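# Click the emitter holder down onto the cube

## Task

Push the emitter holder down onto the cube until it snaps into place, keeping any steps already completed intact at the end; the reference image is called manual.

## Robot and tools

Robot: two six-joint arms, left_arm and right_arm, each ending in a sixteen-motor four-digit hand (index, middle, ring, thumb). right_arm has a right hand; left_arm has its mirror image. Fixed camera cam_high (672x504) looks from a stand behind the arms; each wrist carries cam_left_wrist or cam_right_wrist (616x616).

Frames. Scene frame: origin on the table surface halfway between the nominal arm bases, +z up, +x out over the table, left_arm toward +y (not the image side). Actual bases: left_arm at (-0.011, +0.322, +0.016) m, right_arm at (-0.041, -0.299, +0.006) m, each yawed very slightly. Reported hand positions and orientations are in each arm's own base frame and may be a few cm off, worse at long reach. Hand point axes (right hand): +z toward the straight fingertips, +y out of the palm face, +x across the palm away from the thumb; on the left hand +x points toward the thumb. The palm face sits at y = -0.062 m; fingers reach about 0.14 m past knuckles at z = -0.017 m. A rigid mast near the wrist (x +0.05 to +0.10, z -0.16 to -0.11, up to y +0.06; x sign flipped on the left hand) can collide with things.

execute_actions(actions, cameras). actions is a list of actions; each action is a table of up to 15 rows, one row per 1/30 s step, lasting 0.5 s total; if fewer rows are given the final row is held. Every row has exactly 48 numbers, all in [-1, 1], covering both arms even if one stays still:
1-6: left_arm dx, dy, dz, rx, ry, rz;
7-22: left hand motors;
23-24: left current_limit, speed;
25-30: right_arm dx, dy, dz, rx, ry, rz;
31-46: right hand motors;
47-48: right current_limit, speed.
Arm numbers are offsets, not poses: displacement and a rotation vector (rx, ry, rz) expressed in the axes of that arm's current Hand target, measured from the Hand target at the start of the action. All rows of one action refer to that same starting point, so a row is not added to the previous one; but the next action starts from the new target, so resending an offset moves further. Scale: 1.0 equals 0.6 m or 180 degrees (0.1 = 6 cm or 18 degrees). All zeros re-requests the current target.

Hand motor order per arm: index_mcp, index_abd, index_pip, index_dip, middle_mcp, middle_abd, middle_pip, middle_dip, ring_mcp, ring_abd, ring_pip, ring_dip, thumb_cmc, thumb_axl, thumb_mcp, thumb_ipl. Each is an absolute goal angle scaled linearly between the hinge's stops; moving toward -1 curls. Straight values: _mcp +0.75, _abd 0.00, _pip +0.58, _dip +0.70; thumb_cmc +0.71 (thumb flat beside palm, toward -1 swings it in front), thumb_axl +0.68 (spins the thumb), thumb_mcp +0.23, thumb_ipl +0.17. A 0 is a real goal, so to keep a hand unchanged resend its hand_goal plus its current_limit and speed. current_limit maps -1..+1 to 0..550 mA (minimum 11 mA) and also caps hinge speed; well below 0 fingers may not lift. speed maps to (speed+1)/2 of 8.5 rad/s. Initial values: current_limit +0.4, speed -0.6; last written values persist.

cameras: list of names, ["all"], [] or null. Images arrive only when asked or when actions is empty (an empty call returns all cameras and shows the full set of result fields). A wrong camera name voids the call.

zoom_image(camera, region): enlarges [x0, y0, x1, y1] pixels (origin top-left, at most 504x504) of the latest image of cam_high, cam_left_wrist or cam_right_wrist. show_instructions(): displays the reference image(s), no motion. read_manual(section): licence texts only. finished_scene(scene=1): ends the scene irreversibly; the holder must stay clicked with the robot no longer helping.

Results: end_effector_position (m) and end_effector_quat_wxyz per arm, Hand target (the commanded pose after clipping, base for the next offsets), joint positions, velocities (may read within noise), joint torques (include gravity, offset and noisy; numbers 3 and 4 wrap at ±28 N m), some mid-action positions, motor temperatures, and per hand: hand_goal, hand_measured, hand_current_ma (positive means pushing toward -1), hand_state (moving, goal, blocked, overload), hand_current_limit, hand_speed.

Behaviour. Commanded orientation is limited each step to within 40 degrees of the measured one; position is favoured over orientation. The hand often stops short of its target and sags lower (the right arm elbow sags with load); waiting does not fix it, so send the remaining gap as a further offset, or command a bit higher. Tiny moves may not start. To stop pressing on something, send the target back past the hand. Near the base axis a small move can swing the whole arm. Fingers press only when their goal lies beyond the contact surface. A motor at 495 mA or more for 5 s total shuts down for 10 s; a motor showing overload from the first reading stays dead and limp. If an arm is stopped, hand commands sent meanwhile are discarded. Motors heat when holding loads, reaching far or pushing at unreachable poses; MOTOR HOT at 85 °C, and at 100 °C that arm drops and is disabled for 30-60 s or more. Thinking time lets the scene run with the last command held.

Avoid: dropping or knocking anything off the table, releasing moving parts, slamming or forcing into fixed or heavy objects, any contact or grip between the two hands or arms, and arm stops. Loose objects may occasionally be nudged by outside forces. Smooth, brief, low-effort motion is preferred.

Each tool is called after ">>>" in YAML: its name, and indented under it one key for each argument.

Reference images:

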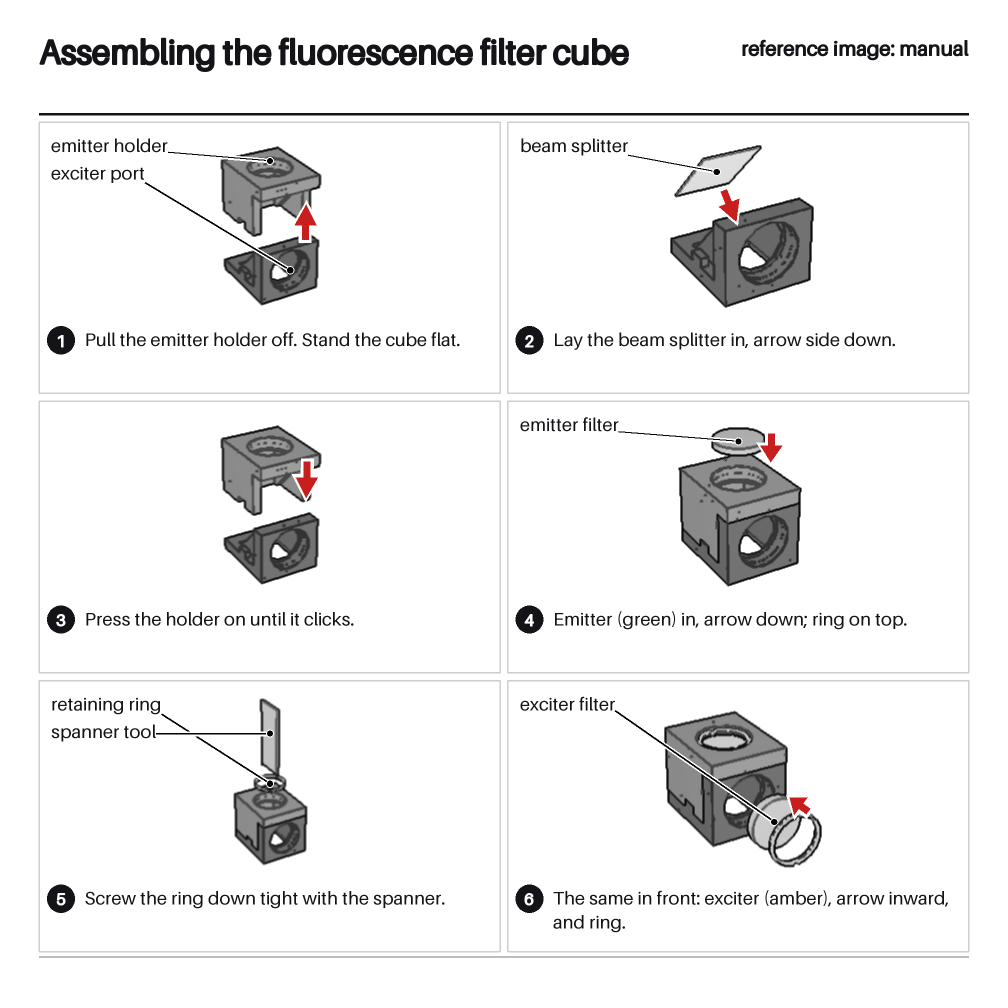

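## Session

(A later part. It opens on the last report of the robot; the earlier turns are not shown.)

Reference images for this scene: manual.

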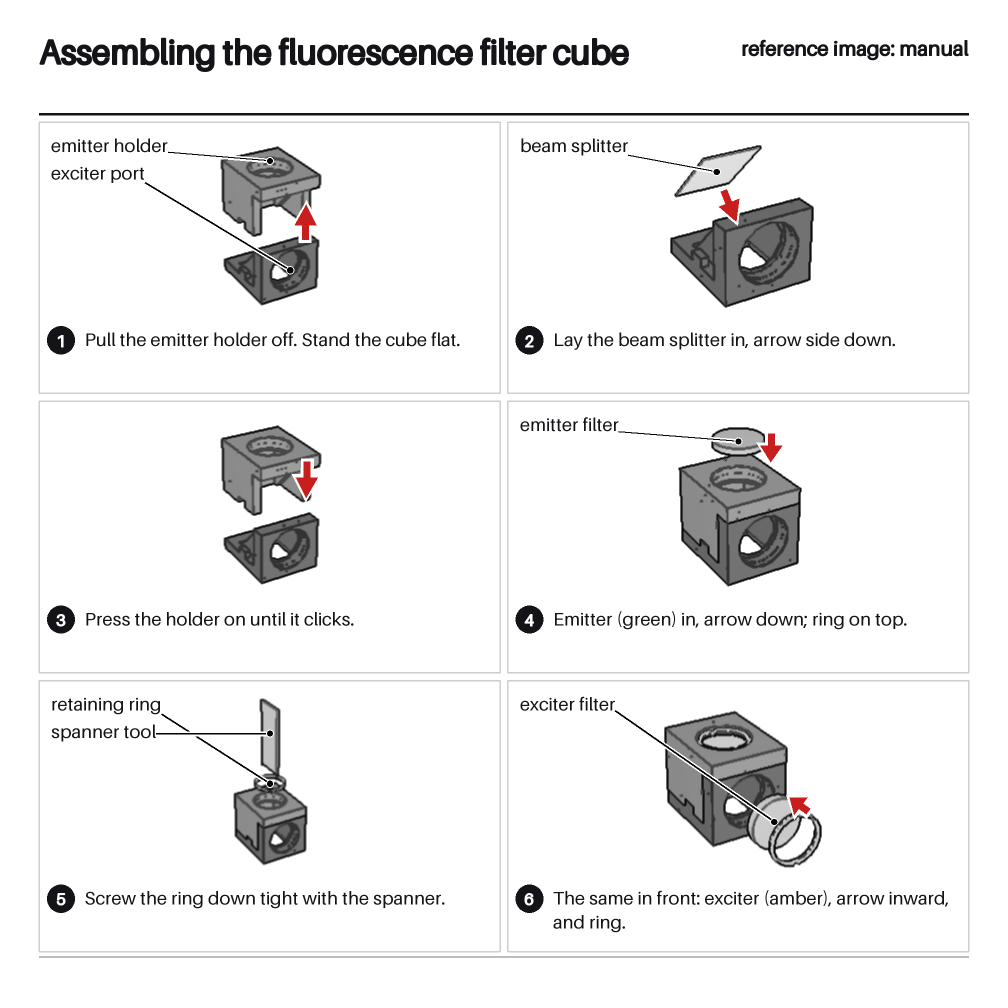

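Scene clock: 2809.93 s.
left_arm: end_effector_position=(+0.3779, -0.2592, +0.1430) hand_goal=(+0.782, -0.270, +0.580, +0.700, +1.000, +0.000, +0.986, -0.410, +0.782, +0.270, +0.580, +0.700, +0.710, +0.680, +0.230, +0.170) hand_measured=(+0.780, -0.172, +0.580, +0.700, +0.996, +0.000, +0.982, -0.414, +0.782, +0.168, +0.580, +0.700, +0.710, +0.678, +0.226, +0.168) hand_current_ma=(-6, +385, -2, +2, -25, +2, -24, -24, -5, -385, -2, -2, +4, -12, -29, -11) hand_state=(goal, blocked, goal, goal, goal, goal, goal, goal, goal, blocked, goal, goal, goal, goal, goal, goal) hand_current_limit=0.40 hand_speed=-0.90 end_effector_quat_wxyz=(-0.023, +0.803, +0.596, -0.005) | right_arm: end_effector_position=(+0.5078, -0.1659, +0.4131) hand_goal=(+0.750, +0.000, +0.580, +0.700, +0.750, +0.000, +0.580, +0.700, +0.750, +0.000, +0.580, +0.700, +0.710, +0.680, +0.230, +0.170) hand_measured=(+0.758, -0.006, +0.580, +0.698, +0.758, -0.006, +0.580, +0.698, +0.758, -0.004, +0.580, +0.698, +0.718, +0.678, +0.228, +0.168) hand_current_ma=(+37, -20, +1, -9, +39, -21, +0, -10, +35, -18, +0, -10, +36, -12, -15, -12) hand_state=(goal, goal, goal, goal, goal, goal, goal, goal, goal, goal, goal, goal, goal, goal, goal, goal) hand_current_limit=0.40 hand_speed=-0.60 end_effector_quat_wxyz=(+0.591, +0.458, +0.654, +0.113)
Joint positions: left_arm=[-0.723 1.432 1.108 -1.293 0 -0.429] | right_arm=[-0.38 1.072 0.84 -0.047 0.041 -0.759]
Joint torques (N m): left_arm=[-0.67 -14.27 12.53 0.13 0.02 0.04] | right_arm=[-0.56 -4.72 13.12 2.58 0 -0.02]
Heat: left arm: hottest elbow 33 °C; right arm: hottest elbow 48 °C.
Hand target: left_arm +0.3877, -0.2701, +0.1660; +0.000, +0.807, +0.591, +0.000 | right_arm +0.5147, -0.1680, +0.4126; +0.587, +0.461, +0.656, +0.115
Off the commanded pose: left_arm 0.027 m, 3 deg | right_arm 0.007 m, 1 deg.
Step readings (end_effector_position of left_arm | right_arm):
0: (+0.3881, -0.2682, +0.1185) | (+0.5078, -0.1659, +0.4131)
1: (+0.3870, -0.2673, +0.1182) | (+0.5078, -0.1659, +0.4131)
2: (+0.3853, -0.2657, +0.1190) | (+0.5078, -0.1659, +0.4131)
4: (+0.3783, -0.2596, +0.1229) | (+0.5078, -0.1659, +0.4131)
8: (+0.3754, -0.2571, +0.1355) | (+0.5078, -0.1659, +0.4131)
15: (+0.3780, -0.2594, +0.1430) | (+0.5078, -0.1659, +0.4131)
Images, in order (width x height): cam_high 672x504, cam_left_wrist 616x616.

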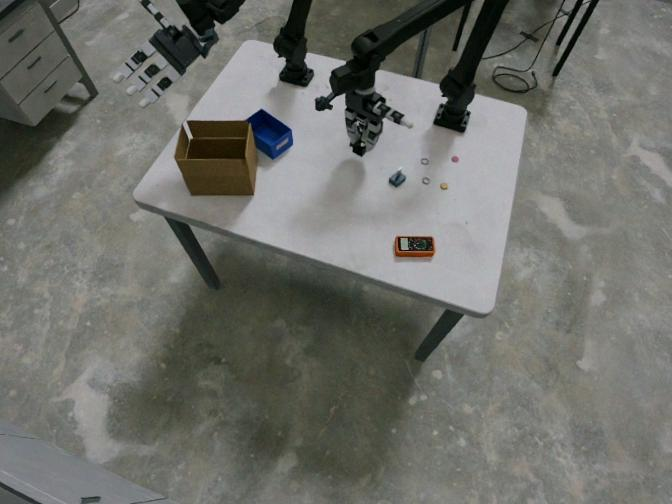

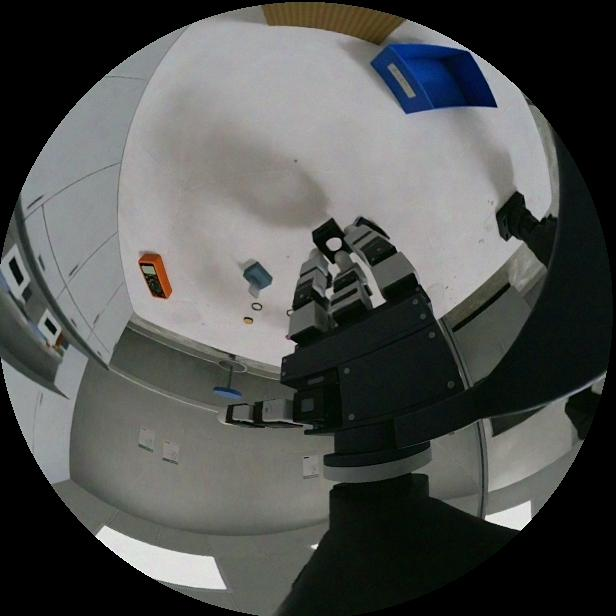

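>>> execute_actions:
  actions:
    - [[0,0,-0.03,0,0,-0.03,0.782,-0.27,0.58,0.7,1,0,0.985,-0.41,0.782,0.27,0.58,0.7,0.71,0.68,0.23,0.17,0.4,-0.9,0,0,0,0,0,0,0.75,0,0.58,0.7,0.75,0,0.58,0.7,0.75,0,0.58,0.7,0.71,0.68,0.23,0.17,0.4,-0.6],[0,0,-0.06,0,0,-0.055,0.782,-0.27,0.58,0.7,1,0,0.985,-0.41,0.782,0.27,0.58,0.7,0.71,0.68,0.23,0.17,0.4,-0.9,0,0,0,0,0,0,0.75,0,0.58,0.7,0.75,0,0.58,0.7,0.75,0,0.58,0.7,0.71,0.68,0.23,0.17,0.4,-0.6],[0,0,-0.07,0,0,-0.0765,0.782,-0.27,0.58,0.7,1,0,0.985,-0.41,0.782,0.27,0.58,0.7,0.71,0.68,0.23,0.17,0.4,-0.9,0,0,0,0,0,0,0.75,0,0.58,0.7,0.75,0,0.58,0.7,0.75,0,0.58,0.7,0.71,0.68,0.23,0.17,0.4,-0.6]]
    - [[0,-0.04,0,0,0,-0.03,0.782,-0.27,0.58,0.7,1,0,0.985,-0.41,0.782,0.27,0.58,0.7,0.71,0.68,0.23,0.17,0.4,-0.9,0,0,0,0,0,0,0.75,0,0.58,0.7,0.75,0,0.58,0.7,0.75,0,0.58,0.7,0.71,0.68,0.23,0.17,0.4,-0.6],[0,-0.08,0,0,0,-0.055,0.782,-0.27,0.58,0.7,1,0,0.985,-0.41,0.782,0.27,0.58,0.7,0.71,0.68,0.23,0.17,0.4,-0.9,0,0,0,0,0,0,0.75,0,0.58,0.7,0.75,0,0.58,0.7,0.75,0,0.58,0.7,0.71,0.68,0.23,0.17,0.4,-0.6],[0,-0.113,0,0,0,-0.0765,0.782,-0.27,0.58,0.7,1,0,0.985,-0.41,0.782,0.27,0.58,0.7,0.71,0.68,0.23,0.17,0.4,-0.9,0,0,0,0,0,0,0.75,0,0.58,0.7,0.75,0,0.58,0.7,0.75,0,0.58,0.7,0.71,0.68,0.23,0.17,0.4,-0.6]]
  cameras: ["cam_high", "cam_left_wrist"]

>>> zoom_image:
  camera: "cam_left_wrist"
  region: [270, 180, 450, 360]

>>> zoom_image:
  camera: "cam_high"
  region: [310, 80, 420, 190]

Scene clock: 2866.37 s.
left_arm: end_effector_position=(+0.3174, -0.2708, +0.2020) hand_goal=(+0.782, -0.270, +0.580, +0.700, +1.000, +0.000, +0.986, -0.410, +0.782, +0.270, +0.580, +0.700, +0.710, +0.680, +0.230, +0.170) hand_measured=(+0.780, -0.174, +0.578, +0.700, +0.996, +0.000, +0.984, -0.412, +0.780, +0.168, +0.578, +0.700, +0.708, +0.678, +0.226, +0.168) hand_current_ma=(-11, +385, -7, +2, -16, +2, -14, -15, -9, -385, -9, -2, -6, -12, -29, -11) hand_state=(goal, blocked, goal, goal, goal, goal, goal, goal, goal, blocked, goal, goal, goal, goal, goal, goal) hand_current_limit=0.40 hand_speed=-0.90 end_effector_quat_wxyz=(-0.006, +0.653, +0.758, +0.000) | right_arm: end_effector_position=(+0.5078, -0.1659, +0.4131) hand_goal=(+0.750, +0.000, +0.580, +0.700, +0.750, +0.000, +0.580, +0.700, +0.750, +0.000, +0.580, +0.700, +0.710, +0.680, +0.230, +0.170) hand_measured=(+0.758, -0.006, +0.580, +0.698, +0.758, -0.006, +0.580, +0.698, +0.758, -0.004, +0.580, +0.698, +0.718, +0.678, +0.228, +0.168) hand_current_ma=(+37, -20, +1, -9, +39, -21, +0, -10, +35, -18, +0, -10, +36, -12, -15, -12) hand_state=(goal, goal, goal, goal, goal, goal, goal, goal, goal, goal, goal, goal, goal, goal, goal, goal) hand_current_limit=0.40 hand_speed=-0.60 end_effector_quat_wxyz=(+0.591, +0.458, +0.654, +0.113)
Joint positions: left_arm=[-0.91 1.371 1.199 -1.411 0.003 -1.058] | right_arm=[-0.38 1.072 0.84 -0.047 0.041 -0.759]
Joint torques (N m): left_arm=[0.15 -13.27 9.22 0.35 -0.05 -0.23] | right_arm=[-0.56 -4.72 13.14 2.59 0 -0.02]
Heat: left arm: hottest elbow 39 °C; right arm: hottest elbow 48 °C.
Hand target: left_arm +0.3200, -0.2655, +0.2081; +0.000, +0.643, +0.766, +0.000 | right_arm +0.5147, -0.1680, +0.4126; +0.587, +0.461, +0.656, +0.115
Off the commanded pose: left_arm 0.008 m, 2 deg | right_arm 0.007 m, 1 deg.
Step readings (end_effector_position of left_arm | right_arm):
0: (+0.3779, -0.2592, +0.1430) | (+0.5078, -0.1659, +0.4131)
1: (+0.3774, -0.2581, +0.1437) | (+0.5078, -0.1659, +0.4131)
2: (+0.3761, -0.2561, +0.1464) | (+0.5078, -0.1659, +0.4131)
4: (+0.3752, -0.2541, +0.1601) | (+0.5078, -0.1659, +0.4131)
8: (+0.3835, -0.2629, +0.1886) | (+0.5078, -0.1659, +0.4131)
15: (+0.3838, -0.2621, +0.1954) | (+0.5078, -0.1659, +0.4131)
16: (+0.3825, -0.2618, +0.1954) | (+0.5078, -0.1659, +0.4131)
17: (+0.3797, -0.2604, +0.1952) | (+0.5078, -0.1659, +0.4131)
19: (+0.3630, -0.2606, +0.1933) | (+0.5078, -0.1659, +0.4131)
23: (+0.3270, -0.2731, +0.1967) | (+0.5078, -0.1659, +0.4131)
30: (+0.3181, -0.2727, +0.2020) | (+0.5078, -0.1659, +0.4131)
Images, in order (width x height): cam_high 672x504, cam_left_wrist 616x616.

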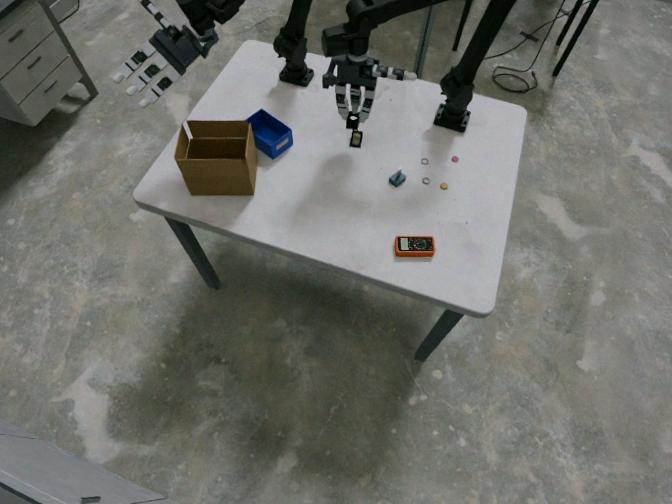

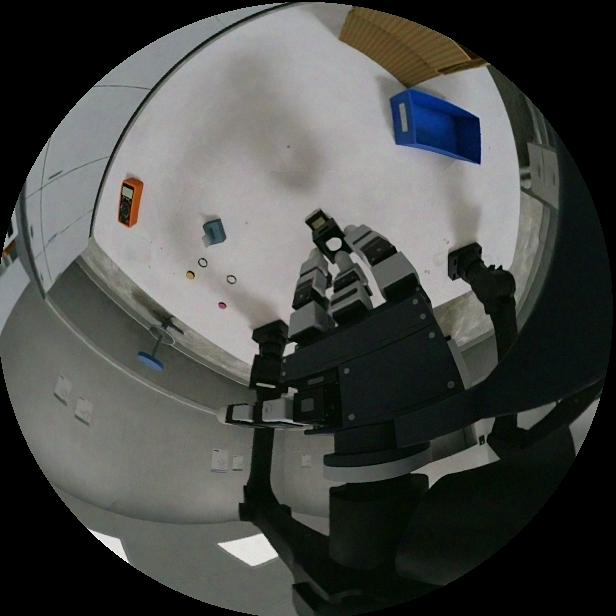

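Scaled by 2.800 from the camera's 616x616 image, which has a finer 880x880 frame.

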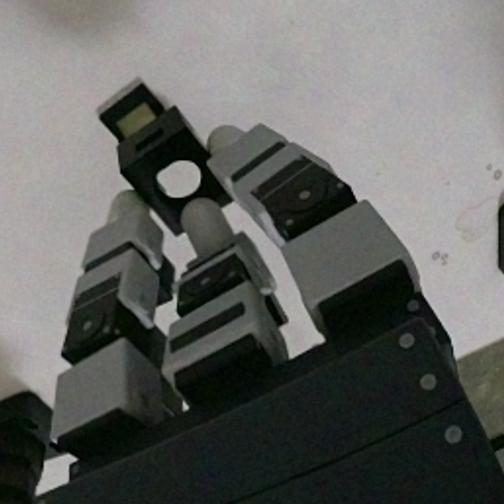

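Scaled by 4.582 from the camera's 672x504 image, which has a finer 960x720 frame.

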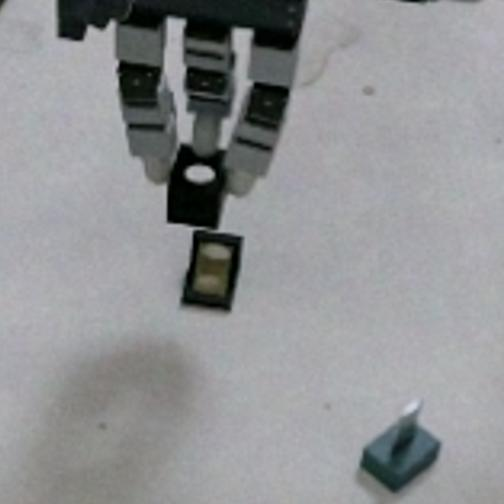

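>>> zoom_image:
  camera: "cam_left_wrist"
  region: [295, 200, 355, 260]

>>> zoom_image:
  camera: "cam_high"
  region: [335, 100, 375, 160]

Scaled by 8.400 from the camera's 616x616 image, which has a finer 880x880 frame.

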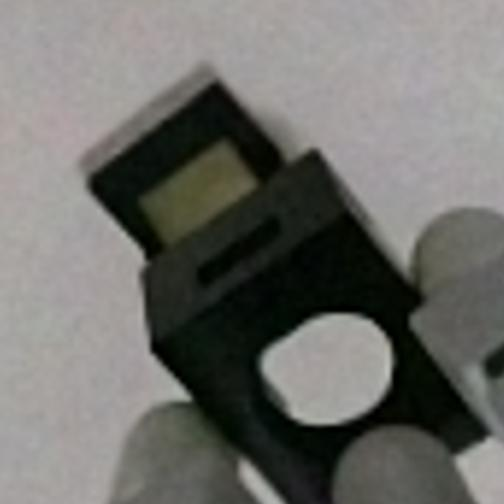

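Scaled by 8.400 from the camera's 672x504 image, which has a finer 960x720 frame.

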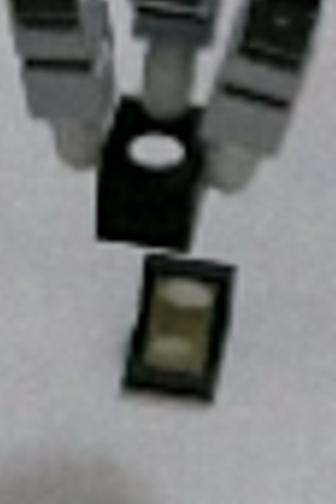

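>>> execute_actions:
  actions:
    - [[0.015,0,0.02,0,0,-0.011,0.782,-0.27,0.58,0.7,1,0,0.985,-0.41,0.782,0.27,0.58,0.7,0.71,0.68,0.23,0.17,0.4,-0.9,0,0,0,0,0,0,0.75,0,0.58,0.7,0.75,0,0.58,0.7,0.75,0,0.58,0.7,0.71,0.68,0.23,0.17,0.4,-0.6],[0.0343,0.0005,0.045,0,0,-0.022,0.782,-0.27,0.58,0.7,1,0,0.985,-0.41,0.782,0.27,0.58,0.7,0.71,0.68,0.23,0.17,0.4,-0.9,0,0,0,0,0,0,0.75,0,0.58,0.7,0.75,0,0.58,0.7,0.75,0,0.58,0.7,0.71,0.68,0.23,0.17,0.4,-0.6]]
  cameras: ["cam_high", "cam_left_wrist"]

>>> zoom_image:
  camera: "cam_left_wrist"
  region: [295, 190, 365, 260]

>>> zoom_image:
  camera: "cam_high"
  region: [335, 100, 375, 160]

Scene clock: 2944.40 s.
left_arm: end_effector_position=(+0.3122, -0.2472, +0.1733) hand_goal=(+0.782, -0.270, +0.580, +0.700, +1.000, +0.000, +0.986, -0.410, +0.782, +0.270, +0.580, +0.700, +0.710, +0.680, +0.230, +0.170) hand_measured=(+0.780, -0.174, +0.578, +0.700, +0.996, +0.000, +0.984, -0.412, +0.780, +0.168, +0.578, +0.700, +0.708, +0.678, +0.226, +0.168) hand_current_ma=(-11, +385, -7, +2, -17, +1, -14, -15, -9, -385, -9, -2, -6, -12, -28, -11) hand_state=(goal, blocked, goal, goal, goal, goal, goal, goal, goal, blocked, goal, goal, goal, goal, goal, goal) hand_current_limit=0.40 hand_speed=-0.90 end_effector_quat_wxyz=(-0.014, +0.626, +0.780, +0.002) | right_arm: end_effector_position=(+0.5078, -0.1659, +0.4131) hand_goal=(+0.750, +0.000, +0.580, +0.700, +0.750, +0.000, +0.580, +0.700, +0.750, +0.000, +0.580, +0.700, +0.710, +0.680, +0.230, +0.170) hand_measured=(+0.758, -0.006, +0.580, +0.698, +0.758, -0.006, +0.580, +0.698, +0.758, -0.004, +0.580, +0.698, +0.718, +0.678, +0.228, +0.168) hand_current_ma=(+37, -20, +1, -9, +39, -21, +0, -10, +35, -18, +0, -10, +36, -12, -15, -12) hand_state=(goal, goal, goal, goal, goal, goal, goal, goal, goal, goal, goal, goal, goal, goal, goal, goal) hand_current_limit=0.40 hand_speed=-0.60 end_effector_quat_wxyz=(+0.591, +0.458, +0.654, +0.113)
Joint positions: left_arm=[-0.886 1.357 1.109 -1.352 0.001 -1.104] | right_arm=[-0.38 1.072 0.84 -0.047 0.041 -0.759]
Joint torques (N m): left_arm=[0.38 -13.22 9.18 0.75 0.01 -0.26] | right_arm=[-0.5 -4.72 13.14 2.59 0 -0.02]
Heat: left arm: hottest elbow 36 °C; right arm: hottest elbow 48 °C.
Hand target: left_arm +0.3167, -0.2453, +0.1810; +0.000, +0.616, +0.787, +0.000 | right_arm +0.5147, -0.1680, +0.4126; +0.587, +0.461, +0.656, +0.115
Off the commanded pose: left_arm 0.009 m, 2 deg | right_arm 0.007 m, 1 deg.
Step readings (end_effector_position of left_arm | right_arm):
0: (+0.3174, -0.2708, +0.2020) | (+0.5078, -0.1659, +0.4131)
1: (+0.3173, -0.2701, +0.2010) | (+0.5078, -0.1659, +0.4131)
2: (+0.3174, -0.2680, +0.1978) | (+0.5078, -0.1659, +0.4131)
4: (+0.3150, -0.2610, +0.1868) | (+0.5078, -0.1659, +0.4131)
8: (+0.3108, -0.2476, +0.1732) | (+0.5078, -0.1659, +0.4131)
15: (+0.3123, -0.2473, +0.1733) | (+0.5078, -0.1659, +0.4131)
Images, in order (width x height): cam_high 672x504, cam_left_wrist 616x616.

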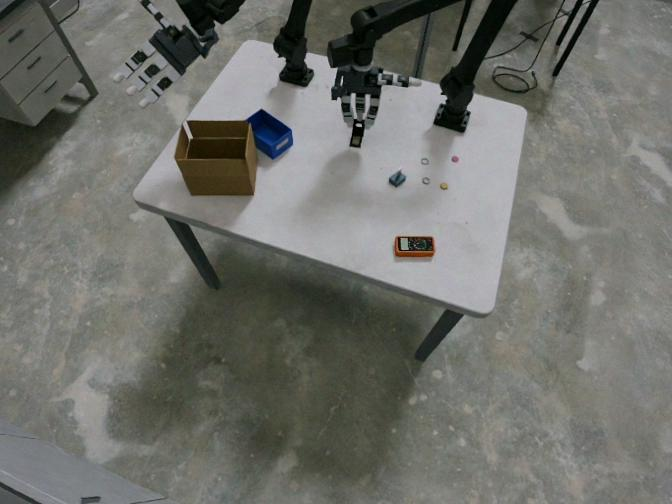

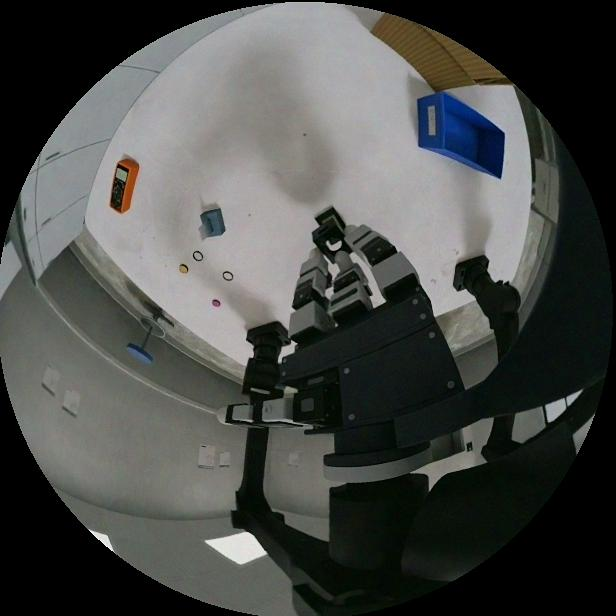

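Scaled by 7.200 from the camera's 616x616 image, which has a finer 880x880 frame.

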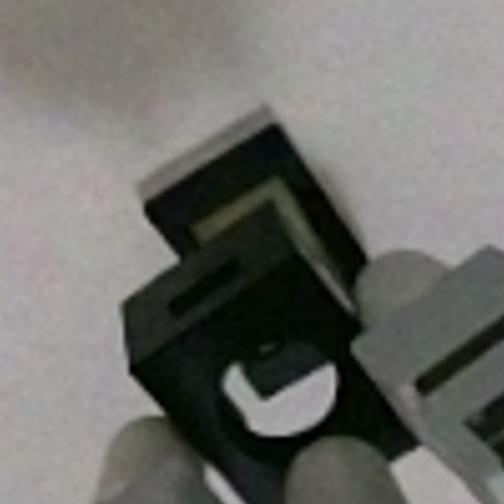

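Scaled by 8.400 from the camera's 672x504 image, which has a finer 960x720 frame.

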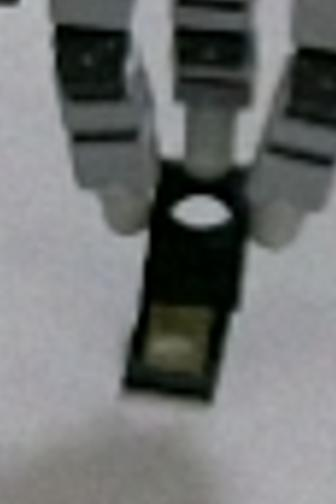

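>>> execute_actions:
  actions:
    - [[-0.0064,0.0026,0.0125,0,0,0,0.782,-0.27,0.58,0.7,1,0,0.985,-0.41,0.782,0.27,0.58,0.7,0.71,0.68,0.23,0.17,0.4,-0.9,0,0,0,0,0,0,0.75,0,0.58,0.7,0.75,0,0.58,0.7,0.75,0,0.58,0.7,0.71,0.68,0.23,0.17,0.4,-0.6],[-0.0128,0.0053,0.025,0,0,0,0.782,-0.27,0.58,0.7,1,0,0.985,-0.41,0.782,0.27,0.58,0.7,0.71,0.68,0.23,0.17,0.4,-0.9,0,0,0,0,0,0,0.75,0,0.58,0.7,0.75,0,0.58,0.7,0.75,0,0.58,0.7,0.71,0.68,0.23,0.17,0.4,-0.6]]
  cameras: ["cam_high", "cam_left_wrist"]

>>> zoom_image:
  camera: "cam_left_wrist"
  region: [295, 190, 365, 260]

>>> zoom_image:
  camera: "cam_high"
  region: [335, 100, 375, 160]

Scene clock: 3012.67 s.
left_arm: end_effector_position=(+0.3183, -0.2547, +0.1735) hand_goal=(+0.782, -0.270, +0.580, +0.700, +1.000, +0.000, +0.986, -0.410, +0.782, +0.270, +0.580, +0.700, +0.710, +0.680, +0.230, +0.170) hand_measured=(+0.780, -0.174, +0.578, +0.700, +0.996, +0.000, +0.984, -0.412, +0.780, +0.168, +0.578, +0.700, +0.708, +0.678, +0.226, +0.168) hand_current_ma=(-11, +385, -7, +2, -17, +1, -14, -15, -9, -385, -9, -2, -6, -12, -28, -11) hand_state=(goal, blocked, goal, goal, goal, goal, goal, goal, goal, blocked, goal, goal, goal, goal, goal, goal) hand_current_limit=0.40 hand_speed=-0.90 end_effector_quat_wxyz=(+0.006, +0.625, +0.781, -0.002) | right_arm: end_effector_position=(+0.5078, -0.1659, +0.4131) hand_goal=(+0.750, +0.000, +0.580, +0.700, +0.750, +0.000, +0.580, +0.700, +0.750, +0.000, +0.580, +0.700, +0.710, +0.680, +0.230, +0.170) hand_measured=(+0.758, -0.006, +0.580, +0.698, +0.758, -0.006, +0.580, +0.698, +0.758, -0.004, +0.580, +0.698, +0.718, +0.678, +0.228, +0.168) hand_current_ma=(+37, -20, +1, -9, +39, -21, +0, -10, +35, -18, +0, -10, +36, -12, -15, -12) hand_state=(goal, goal, goal, goal, goal, goal, goal, goal, goal, goal, goal, goal, goal, goal, goal, goal) hand_current_limit=0.40 hand_speed=-0.60 end_effector_quat_wxyz=(+0.591, +0.458, +0.654, +0.113)
Joint positions: left_arm=[-0.886 1.357 1.108 -1.31 0.001 -1.106] | right_arm=[-0.38 1.072 0.84 -0.047 0.041 -0.759]
Joint torques (N m): left_arm=[0.5 -10.4 8.58 0.83 -0.01 -0.21] | right_arm=[-0.56 -4.6 13.11 2.56 0 -0.02]
Heat: left arm: hottest elbow 36 °C; right arm: hottest elbow 48 °C.
Hand target: left_arm +0.3216, -0.2520, +0.1660; +0.000, +0.616, +0.787, +0.000 | right_arm +0.5147, -0.1680, +0.4126; +0.587, +0.461, +0.656, +0.115
Off the commanded pose: left_arm 0.009 m, 1 deg | right_arm 0.007 m, 1 deg.
Step readings (end_effector_position of left_arm | right_arm):
0: (+0.3122, -0.2471, +0.1733) | (+0.5078, -0.1659, +0.4131)
1: (+0.3125, -0.2475, +0.1733) | (+0.5078, -0.1659, +0.4131)
2: (+0.3135, -0.2487, +0.1732) | (+0.5078, -0.1659, +0.4131)
4: (+0.3165, -0.2524, +0.1732) | (+0.5078, -0.1659, +0.4131)
8: (+0.3184, -0.2547, +0.1735) | (+0.5078, -0.1659, +0.4131)
15: (+0.3183, -0.2547, +0.1735) | (+0.5078, -0.1659, +0.4131)
Images, in order (width x height): cam_high 672x504, cam_left_wrist 616x616.

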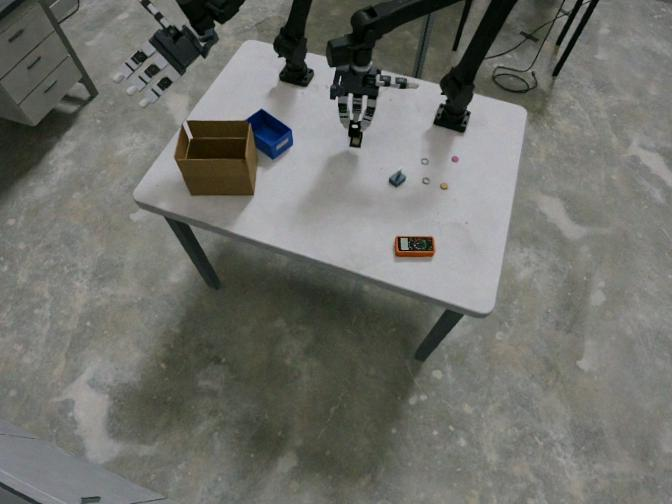

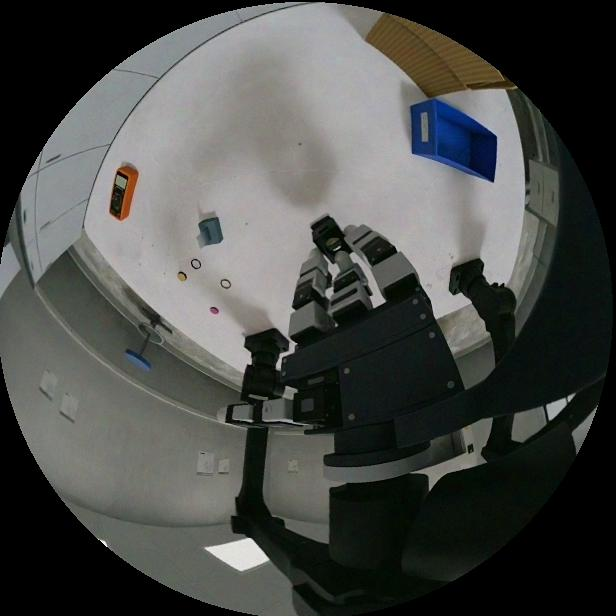

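Scaled by 7.200 from the camera's 616x616 image, which has a finer 880x880 frame.

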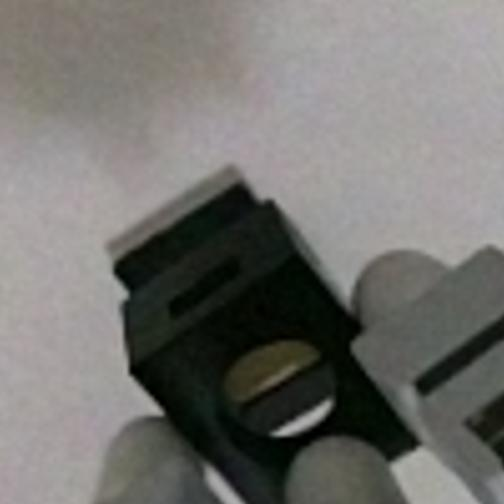

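Scaled by 8.400 from the camera's 672x504 image, which has a finer 960x720 frame.

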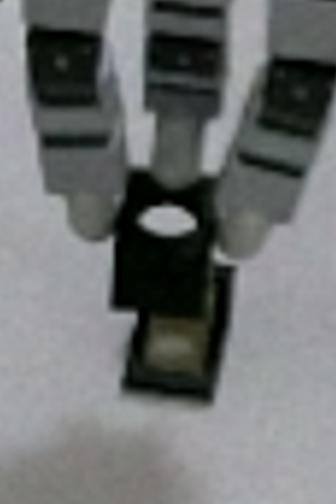

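>>> execute_actions:
  actions:
    - [[0.0006,-0.004,0.0133,0,0,0,0.782,-0.27,0.58,0.7,1,0,0.985,-0.41,0.782,0.27,0.58,0.7,0.71,0.68,0.23,0.17,0.4,-0.9,0,0,0,0,0,0,0.75,0,0.58,0.7,0.75,0,0.58,0.7,0.75,0,0.58,0.7,0.71,0.68,0.23,0.17,0.4,-0.6],[0.0012,-0.0085,0.0267,0,0,0,0.782,-0.27,0.58,0.7,1,0,0.985,-0.41,0.782,0.27,0.58,0.7,0.71,0.68,0.23,0.17,0.4,-0.9,0,0,0,0,0,0,0.75,0,0.58,0.7,0.75,0,0.58,0.7,0.75,0,0.58,0.7,0.71,0.68,0.23,0.17,0.4,-0.6]]
  cameras: ["cam_high", "cam_left_wrist"]

>>> zoom_image:
  camera: "cam_left_wrist"
  region: [300, 200, 360, 260]

>>> zoom_image:
  camera: "cam_high"
  region: [335, 100, 375, 160]

Scene clock: 3045.83 s.
left_arm: end_effector_position=(+0.3153, -0.2506, +0.1548) hand_goal=(+0.782, -0.270, +0.580, +0.700, +1.000, +0.000, +0.986, -0.410, +0.782, +0.270, +0.580, +0.700, +0.710, +0.680, +0.230, +0.170) hand_measured=(+0.780, -0.174, +0.578, +0.700, +0.996, +0.000, +0.984, -0.412, +0.780, +0.168, +0.578, +0.700, +0.708, +0.678, +0.226, +0.168) hand_current_ma=(-11, +385, -7, +2, -17, +1, -14, -15, -9, -385, -9, -2, -6, -12, -28, -11) hand_state=(goal, blocked, goal, goal, goal, goal, goal, goal, goal, blocked, goal, goal, goal, goal, goal, goal) hand_current_limit=0.40 hand_speed=-0.90 end_effector_quat_wxyz=(+0.002, +0.621, +0.784, -0.001) | right_arm: end_effector_position=(+0.5078, -0.1659, +0.4131) hand_goal=(+0.750, +0.000, +0.580, +0.700, +0.750, +0.000, +0.580, +0.700, +0.750, +0.000, +0.580, +0.700, +0.710, +0.680, +0.230, +0.170) hand_measured=(+0.758, -0.006, +0.580, +0.698, +0.758, -0.006, +0.580, +0.698, +0.758, -0.004, +0.580, +0.698, +0.718, +0.678, +0.228, +0.168) hand_current_ma=(+37, -20, +1, -9, +39, -21, +0, -10, +35, -18, +0, -10, +36, -12, -15, -12) hand_state=(goal, goal, goal, goal, goal, goal, goal, goal, goal, goal, goal, goal, goal, goal, goal, goal) hand_current_limit=0.40 hand_speed=-0.60 end_effector_quat_wxyz=(+0.591, +0.458, +0.654, +0.113)
Joint positions: left_arm=[-0.886 1.364 1.065 -1.267 0.001 -1.117] | right_arm=[-0.38 1.072 0.84 -0.047 0.041 -0.759]
Joint torques (N m): left_arm=[-0.73 -10.64 8.84 0.88 0 -0.25] | right_arm=[-0.5 -4.66 13.11 2.59 0 -0.02]
Heat: left arm: hottest elbow 36 °C; right arm: hottest elbow 48 °C.
Hand target: left_arm +0.3165, -0.2525, +0.1501; +0.000, +0.616, +0.787, +0.000 | right_arm +0.5147, -0.1680, +0.4126; +0.587, +0.461, +0.656, +0.115
Off the commanded pose: left_arm 0.005 m, 1 deg | right_arm 0.007 m, 1 deg.
Step readings (end_effector_position of left_arm | right_arm):
0: (+0.3183, -0.2547, +0.1735) | (+0.5078, -0.1659, +0.4131)
1: (+0.3184, -0.2547, +0.1728) | (+0.5078, -0.1659, +0.4131)
2: (+0.3186, -0.2549, +0.1707) | (+0.5078, -0.1659, +0.4131)
4: (+0.3178, -0.2538, +0.1636) | (+0.5078, -0.1659, +0.4131)
8: (+0.3147, -0.2500, +0.1550) | (+0.5078, -0.1659, +0.4131)
15: (+0.3153, -0.2506, +0.1548) | (+0.5078, -0.1659, +0.4131)
Images, in order (width x height): cam_high 672x504, cam_left_wrist 616x616.

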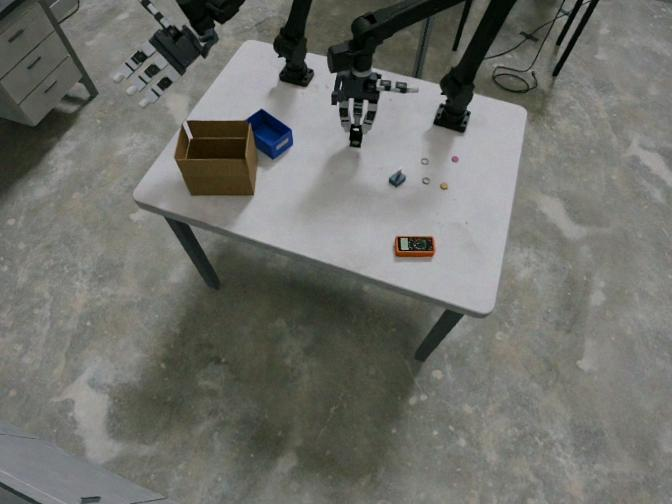

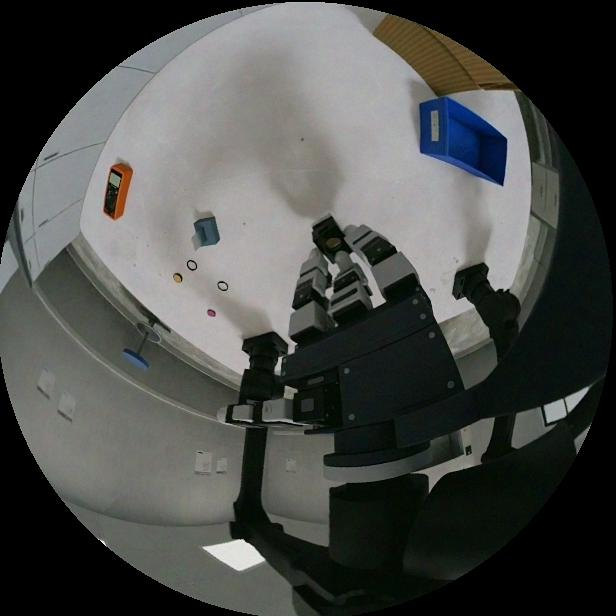

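Scaled by 8.400 from the camera's 616x616 image, which has a finer 880x880 frame.

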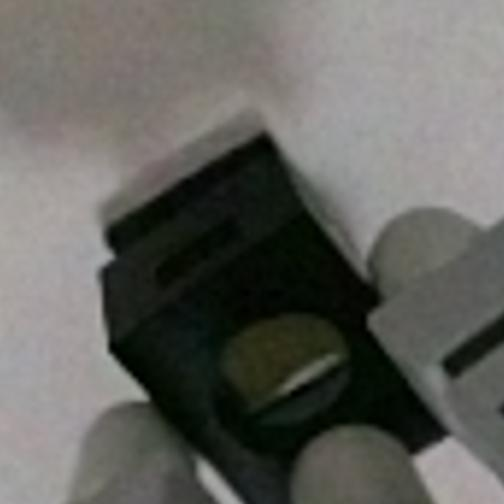

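Scaled by 8.400 from the camera's 672x504 image, which has a finer 960x720 frame.

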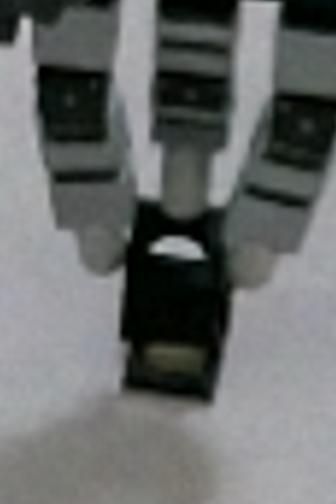

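>>> execute_actions:
  actions:
    - [[0.0018,-0.0032,0.01,0,0,0.006,0.782,-0.27,0.58,0.7,1,0,0.985,-0.41,0.782,0.27,0.58,0.7,0.71,0.68,0.23,0.17,0.4,-0.9,0,0,0,0,0,0,0.75,0,0.58,0.7,0.75,0,0.58,0.7,0.75,0,0.58,0.7,0.71,0.68,0.23,0.17,0.4,-0.6]]
  cameras: ["cam_high", "cam_left_wrist"]

>>> zoom_image:
  camera: "cam_left_wrist"
  region: [300, 200, 360, 260]

>>> zoom_image:
  camera: "cam_high"
  region: [335, 100, 375, 160]

Scene clock: 3085.67 s.
left_arm: end_effector_position=(+0.3139, -0.2489, +0.1485) hand_goal=(+0.782, -0.270, +0.580, +0.700, +1.000, +0.000, +0.986, -0.410, +0.782, +0.270, +0.580, +0.700, +0.710, +0.680, +0.230, +0.170) hand_measured=(+0.780, -0.174, +0.578, +0.700, +0.996, +0.000, +0.984, -0.412, +0.780, +0.168, +0.578, +0.700, +0.708, +0.678, +0.226, +0.168) hand_current_ma=(-11, +385, -7, +2, -17, +1, -14, -15, -9, -385, -9, -2, -6, -12, -28, -11) hand_state=(goal, blocked, goal, goal, goal, goal, goal, goal, goal, blocked, goal, goal, goal, goal, goal, goal) hand_current_limit=0.40 hand_speed=-0.90 end_effector_quat_wxyz=(+0.002, +0.621, +0.784, -0.001) | right_arm: end_effector_position=(+0.5078, -0.1659, +0.4131) hand_goal=(+0.750, +0.000, +0.580, +0.700, +0.750, +0.000, +0.580, +0.700, +0.750, +0.000, +0.580, +0.700, +0.710, +0.680, +0.230, +0.170) hand_measured=(+0.758, -0.006, +0.580, +0.698, +0.758, -0.006, +0.580, +0.698, +0.758, -0.004, +0.580, +0.698, +0.718, +0.678, +0.228, +0.168) hand_current_ma=(+37, -20, +1, -9, +39, -21, +0, -10, +35, -18, +0, -10, +36, -12, -15, -12) hand_state=(goal, goal, goal, goal, goal, goal, goal, goal, goal, goal, goal, goal, goal, goal, goal, goal) hand_current_limit=0.40 hand_speed=-0.60 end_effector_quat_wxyz=(+0.591, +0.458, +0.654, +0.113)
Joint positions: left_arm=[-0.886 1.364 1.048 -1.25 0.001 -1.117] | right_arm=[-0.38 1.072 0.84 -0.047 0.041 -0.759]
Joint torques (N m): left_arm=[-0.79 -10.58 8.53 0.9 -0.01 -0.05] | right_arm=[-0.56 -4.66 13.11 2.56 -0.01 -0.02]
Heat: left arm: hottest elbow 35 °C; right arm: hottest elbow 48 °C.
Hand target: left_arm +0.3144, -0.2519, +0.1441; +0.000, +0.624, +0.782, +0.000 | right_arm +0.5147, -0.1680, +0.4126; +0.587, +0.461, +0.656, +0.115
Off the commanded pose: left_arm 0.005 m, 0 deg | right_arm 0.007 m, 1 deg.
Step readings (end_effector_position of left_arm | right_arm):
0: (+0.3153, -0.2506, +0.1548) | (+0.5078, -0.1659, +0.4131)
1: (+0.3153, -0.2506, +0.1542) | (+0.5078, -0.1659, +0.4131)
2: (+0.3155, -0.2509, +0.1532) | (+0.5078, -0.1659, +0.4131)
4: (+0.3148, -0.2500, +0.1504) | (+0.5078, -0.1659, +0.4131)
8: (+0.3137, -0.2487, +0.1485) | (+0.5078, -0.1659, +0.4131)
15: (+0.3139, -0.2489, +0.1485) | (+0.5078, -0.1659, +0.4131)
Images, in order (width x height): cam_high 672x504, cam_left_wrist 616x616.

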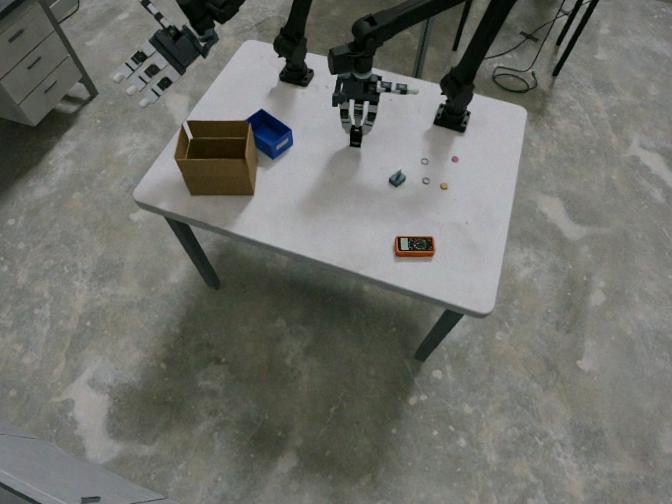

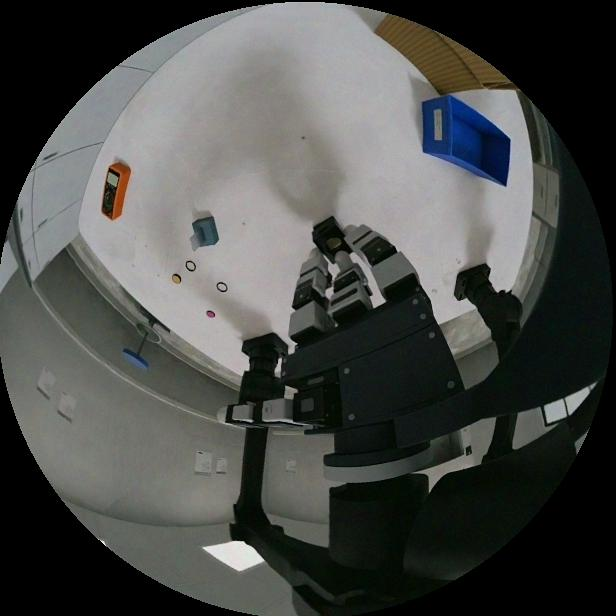

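Scaled by 8.400 from the camera's 616x616 image, which has a finer 880x880 frame.

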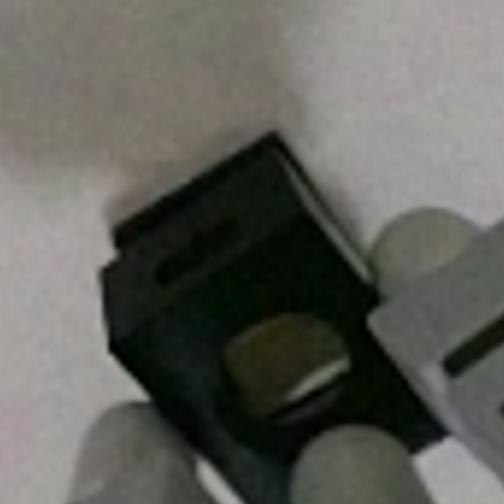

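Scaled by 8.400 from the camera's 672x504 image, which has a finer 960x720 frame.

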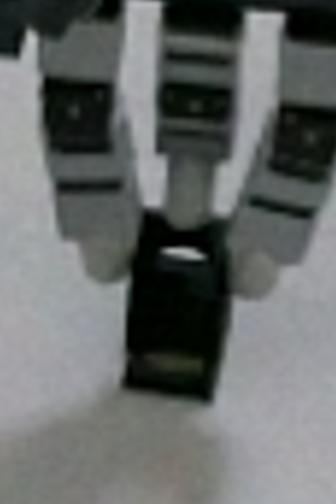

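>>> zoom_image:
  camera: "cam_left_wrist"
  region: [308, 208, 338, 238]

>>> zoom_image:
  camera: "cam_high"
  region: [343, 120, 369, 150]

Scaled by 16.800 from the camera's 616x616 image, which has a finer 880x880 frame.

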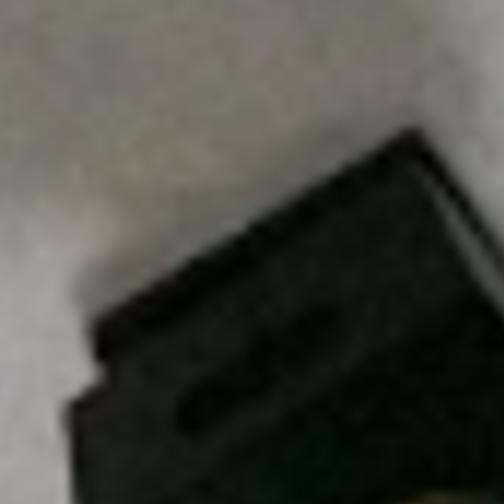

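Scaled by 16.800 from the camera's 672x504 image, which has a finer 960x720 frame.

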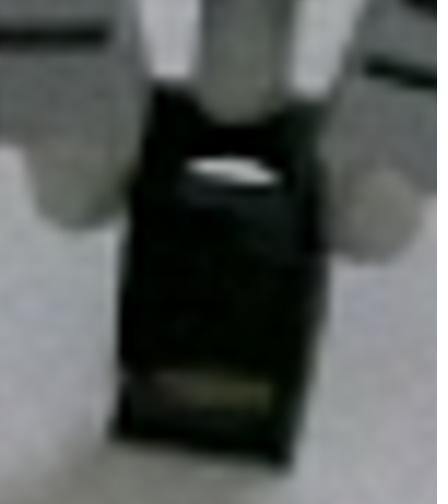

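>>> zoom_image:
  camera: "cam_high"
  region: [345, 134, 365, 154]

>>> show_instructions:

Scaled by 25.200 from the camera's 672x504 image, which has a finer 960x720 frame.

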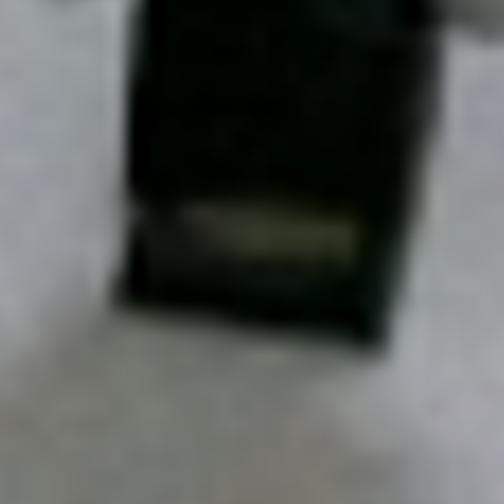

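Reference images for this scene: manual.

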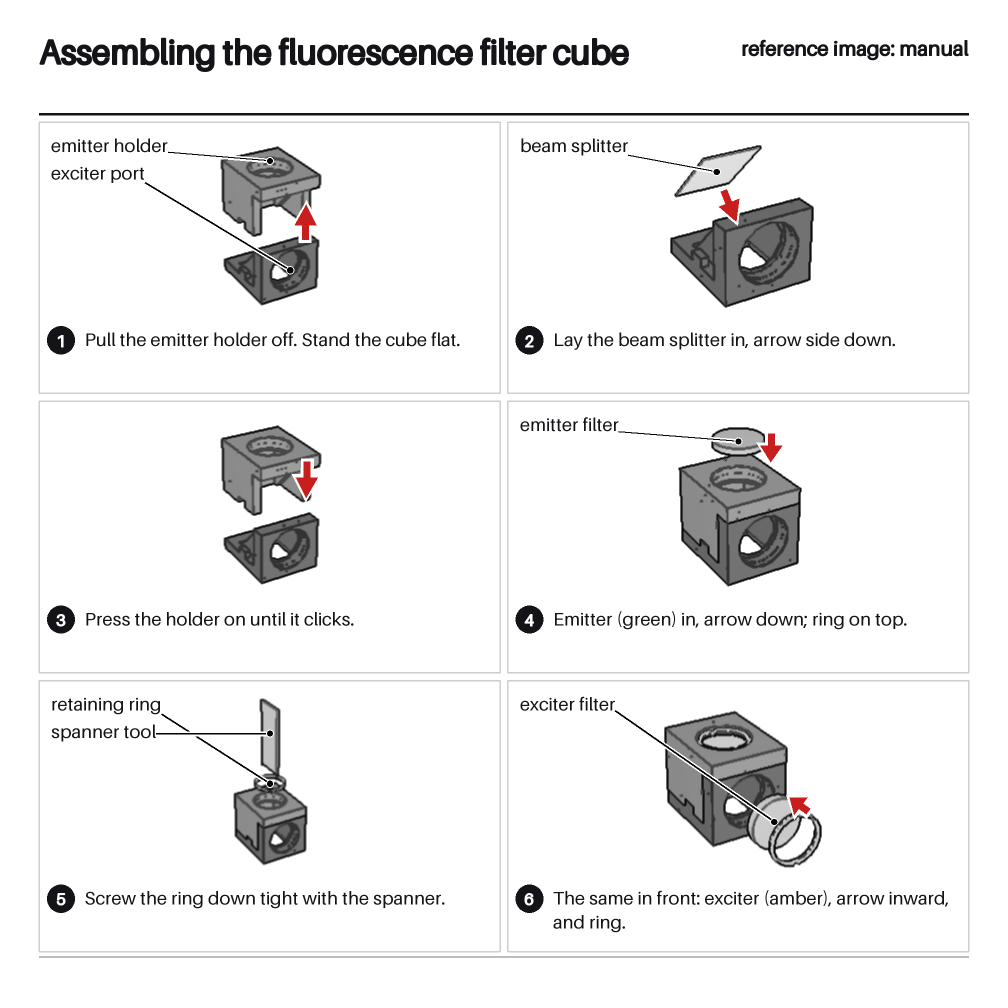

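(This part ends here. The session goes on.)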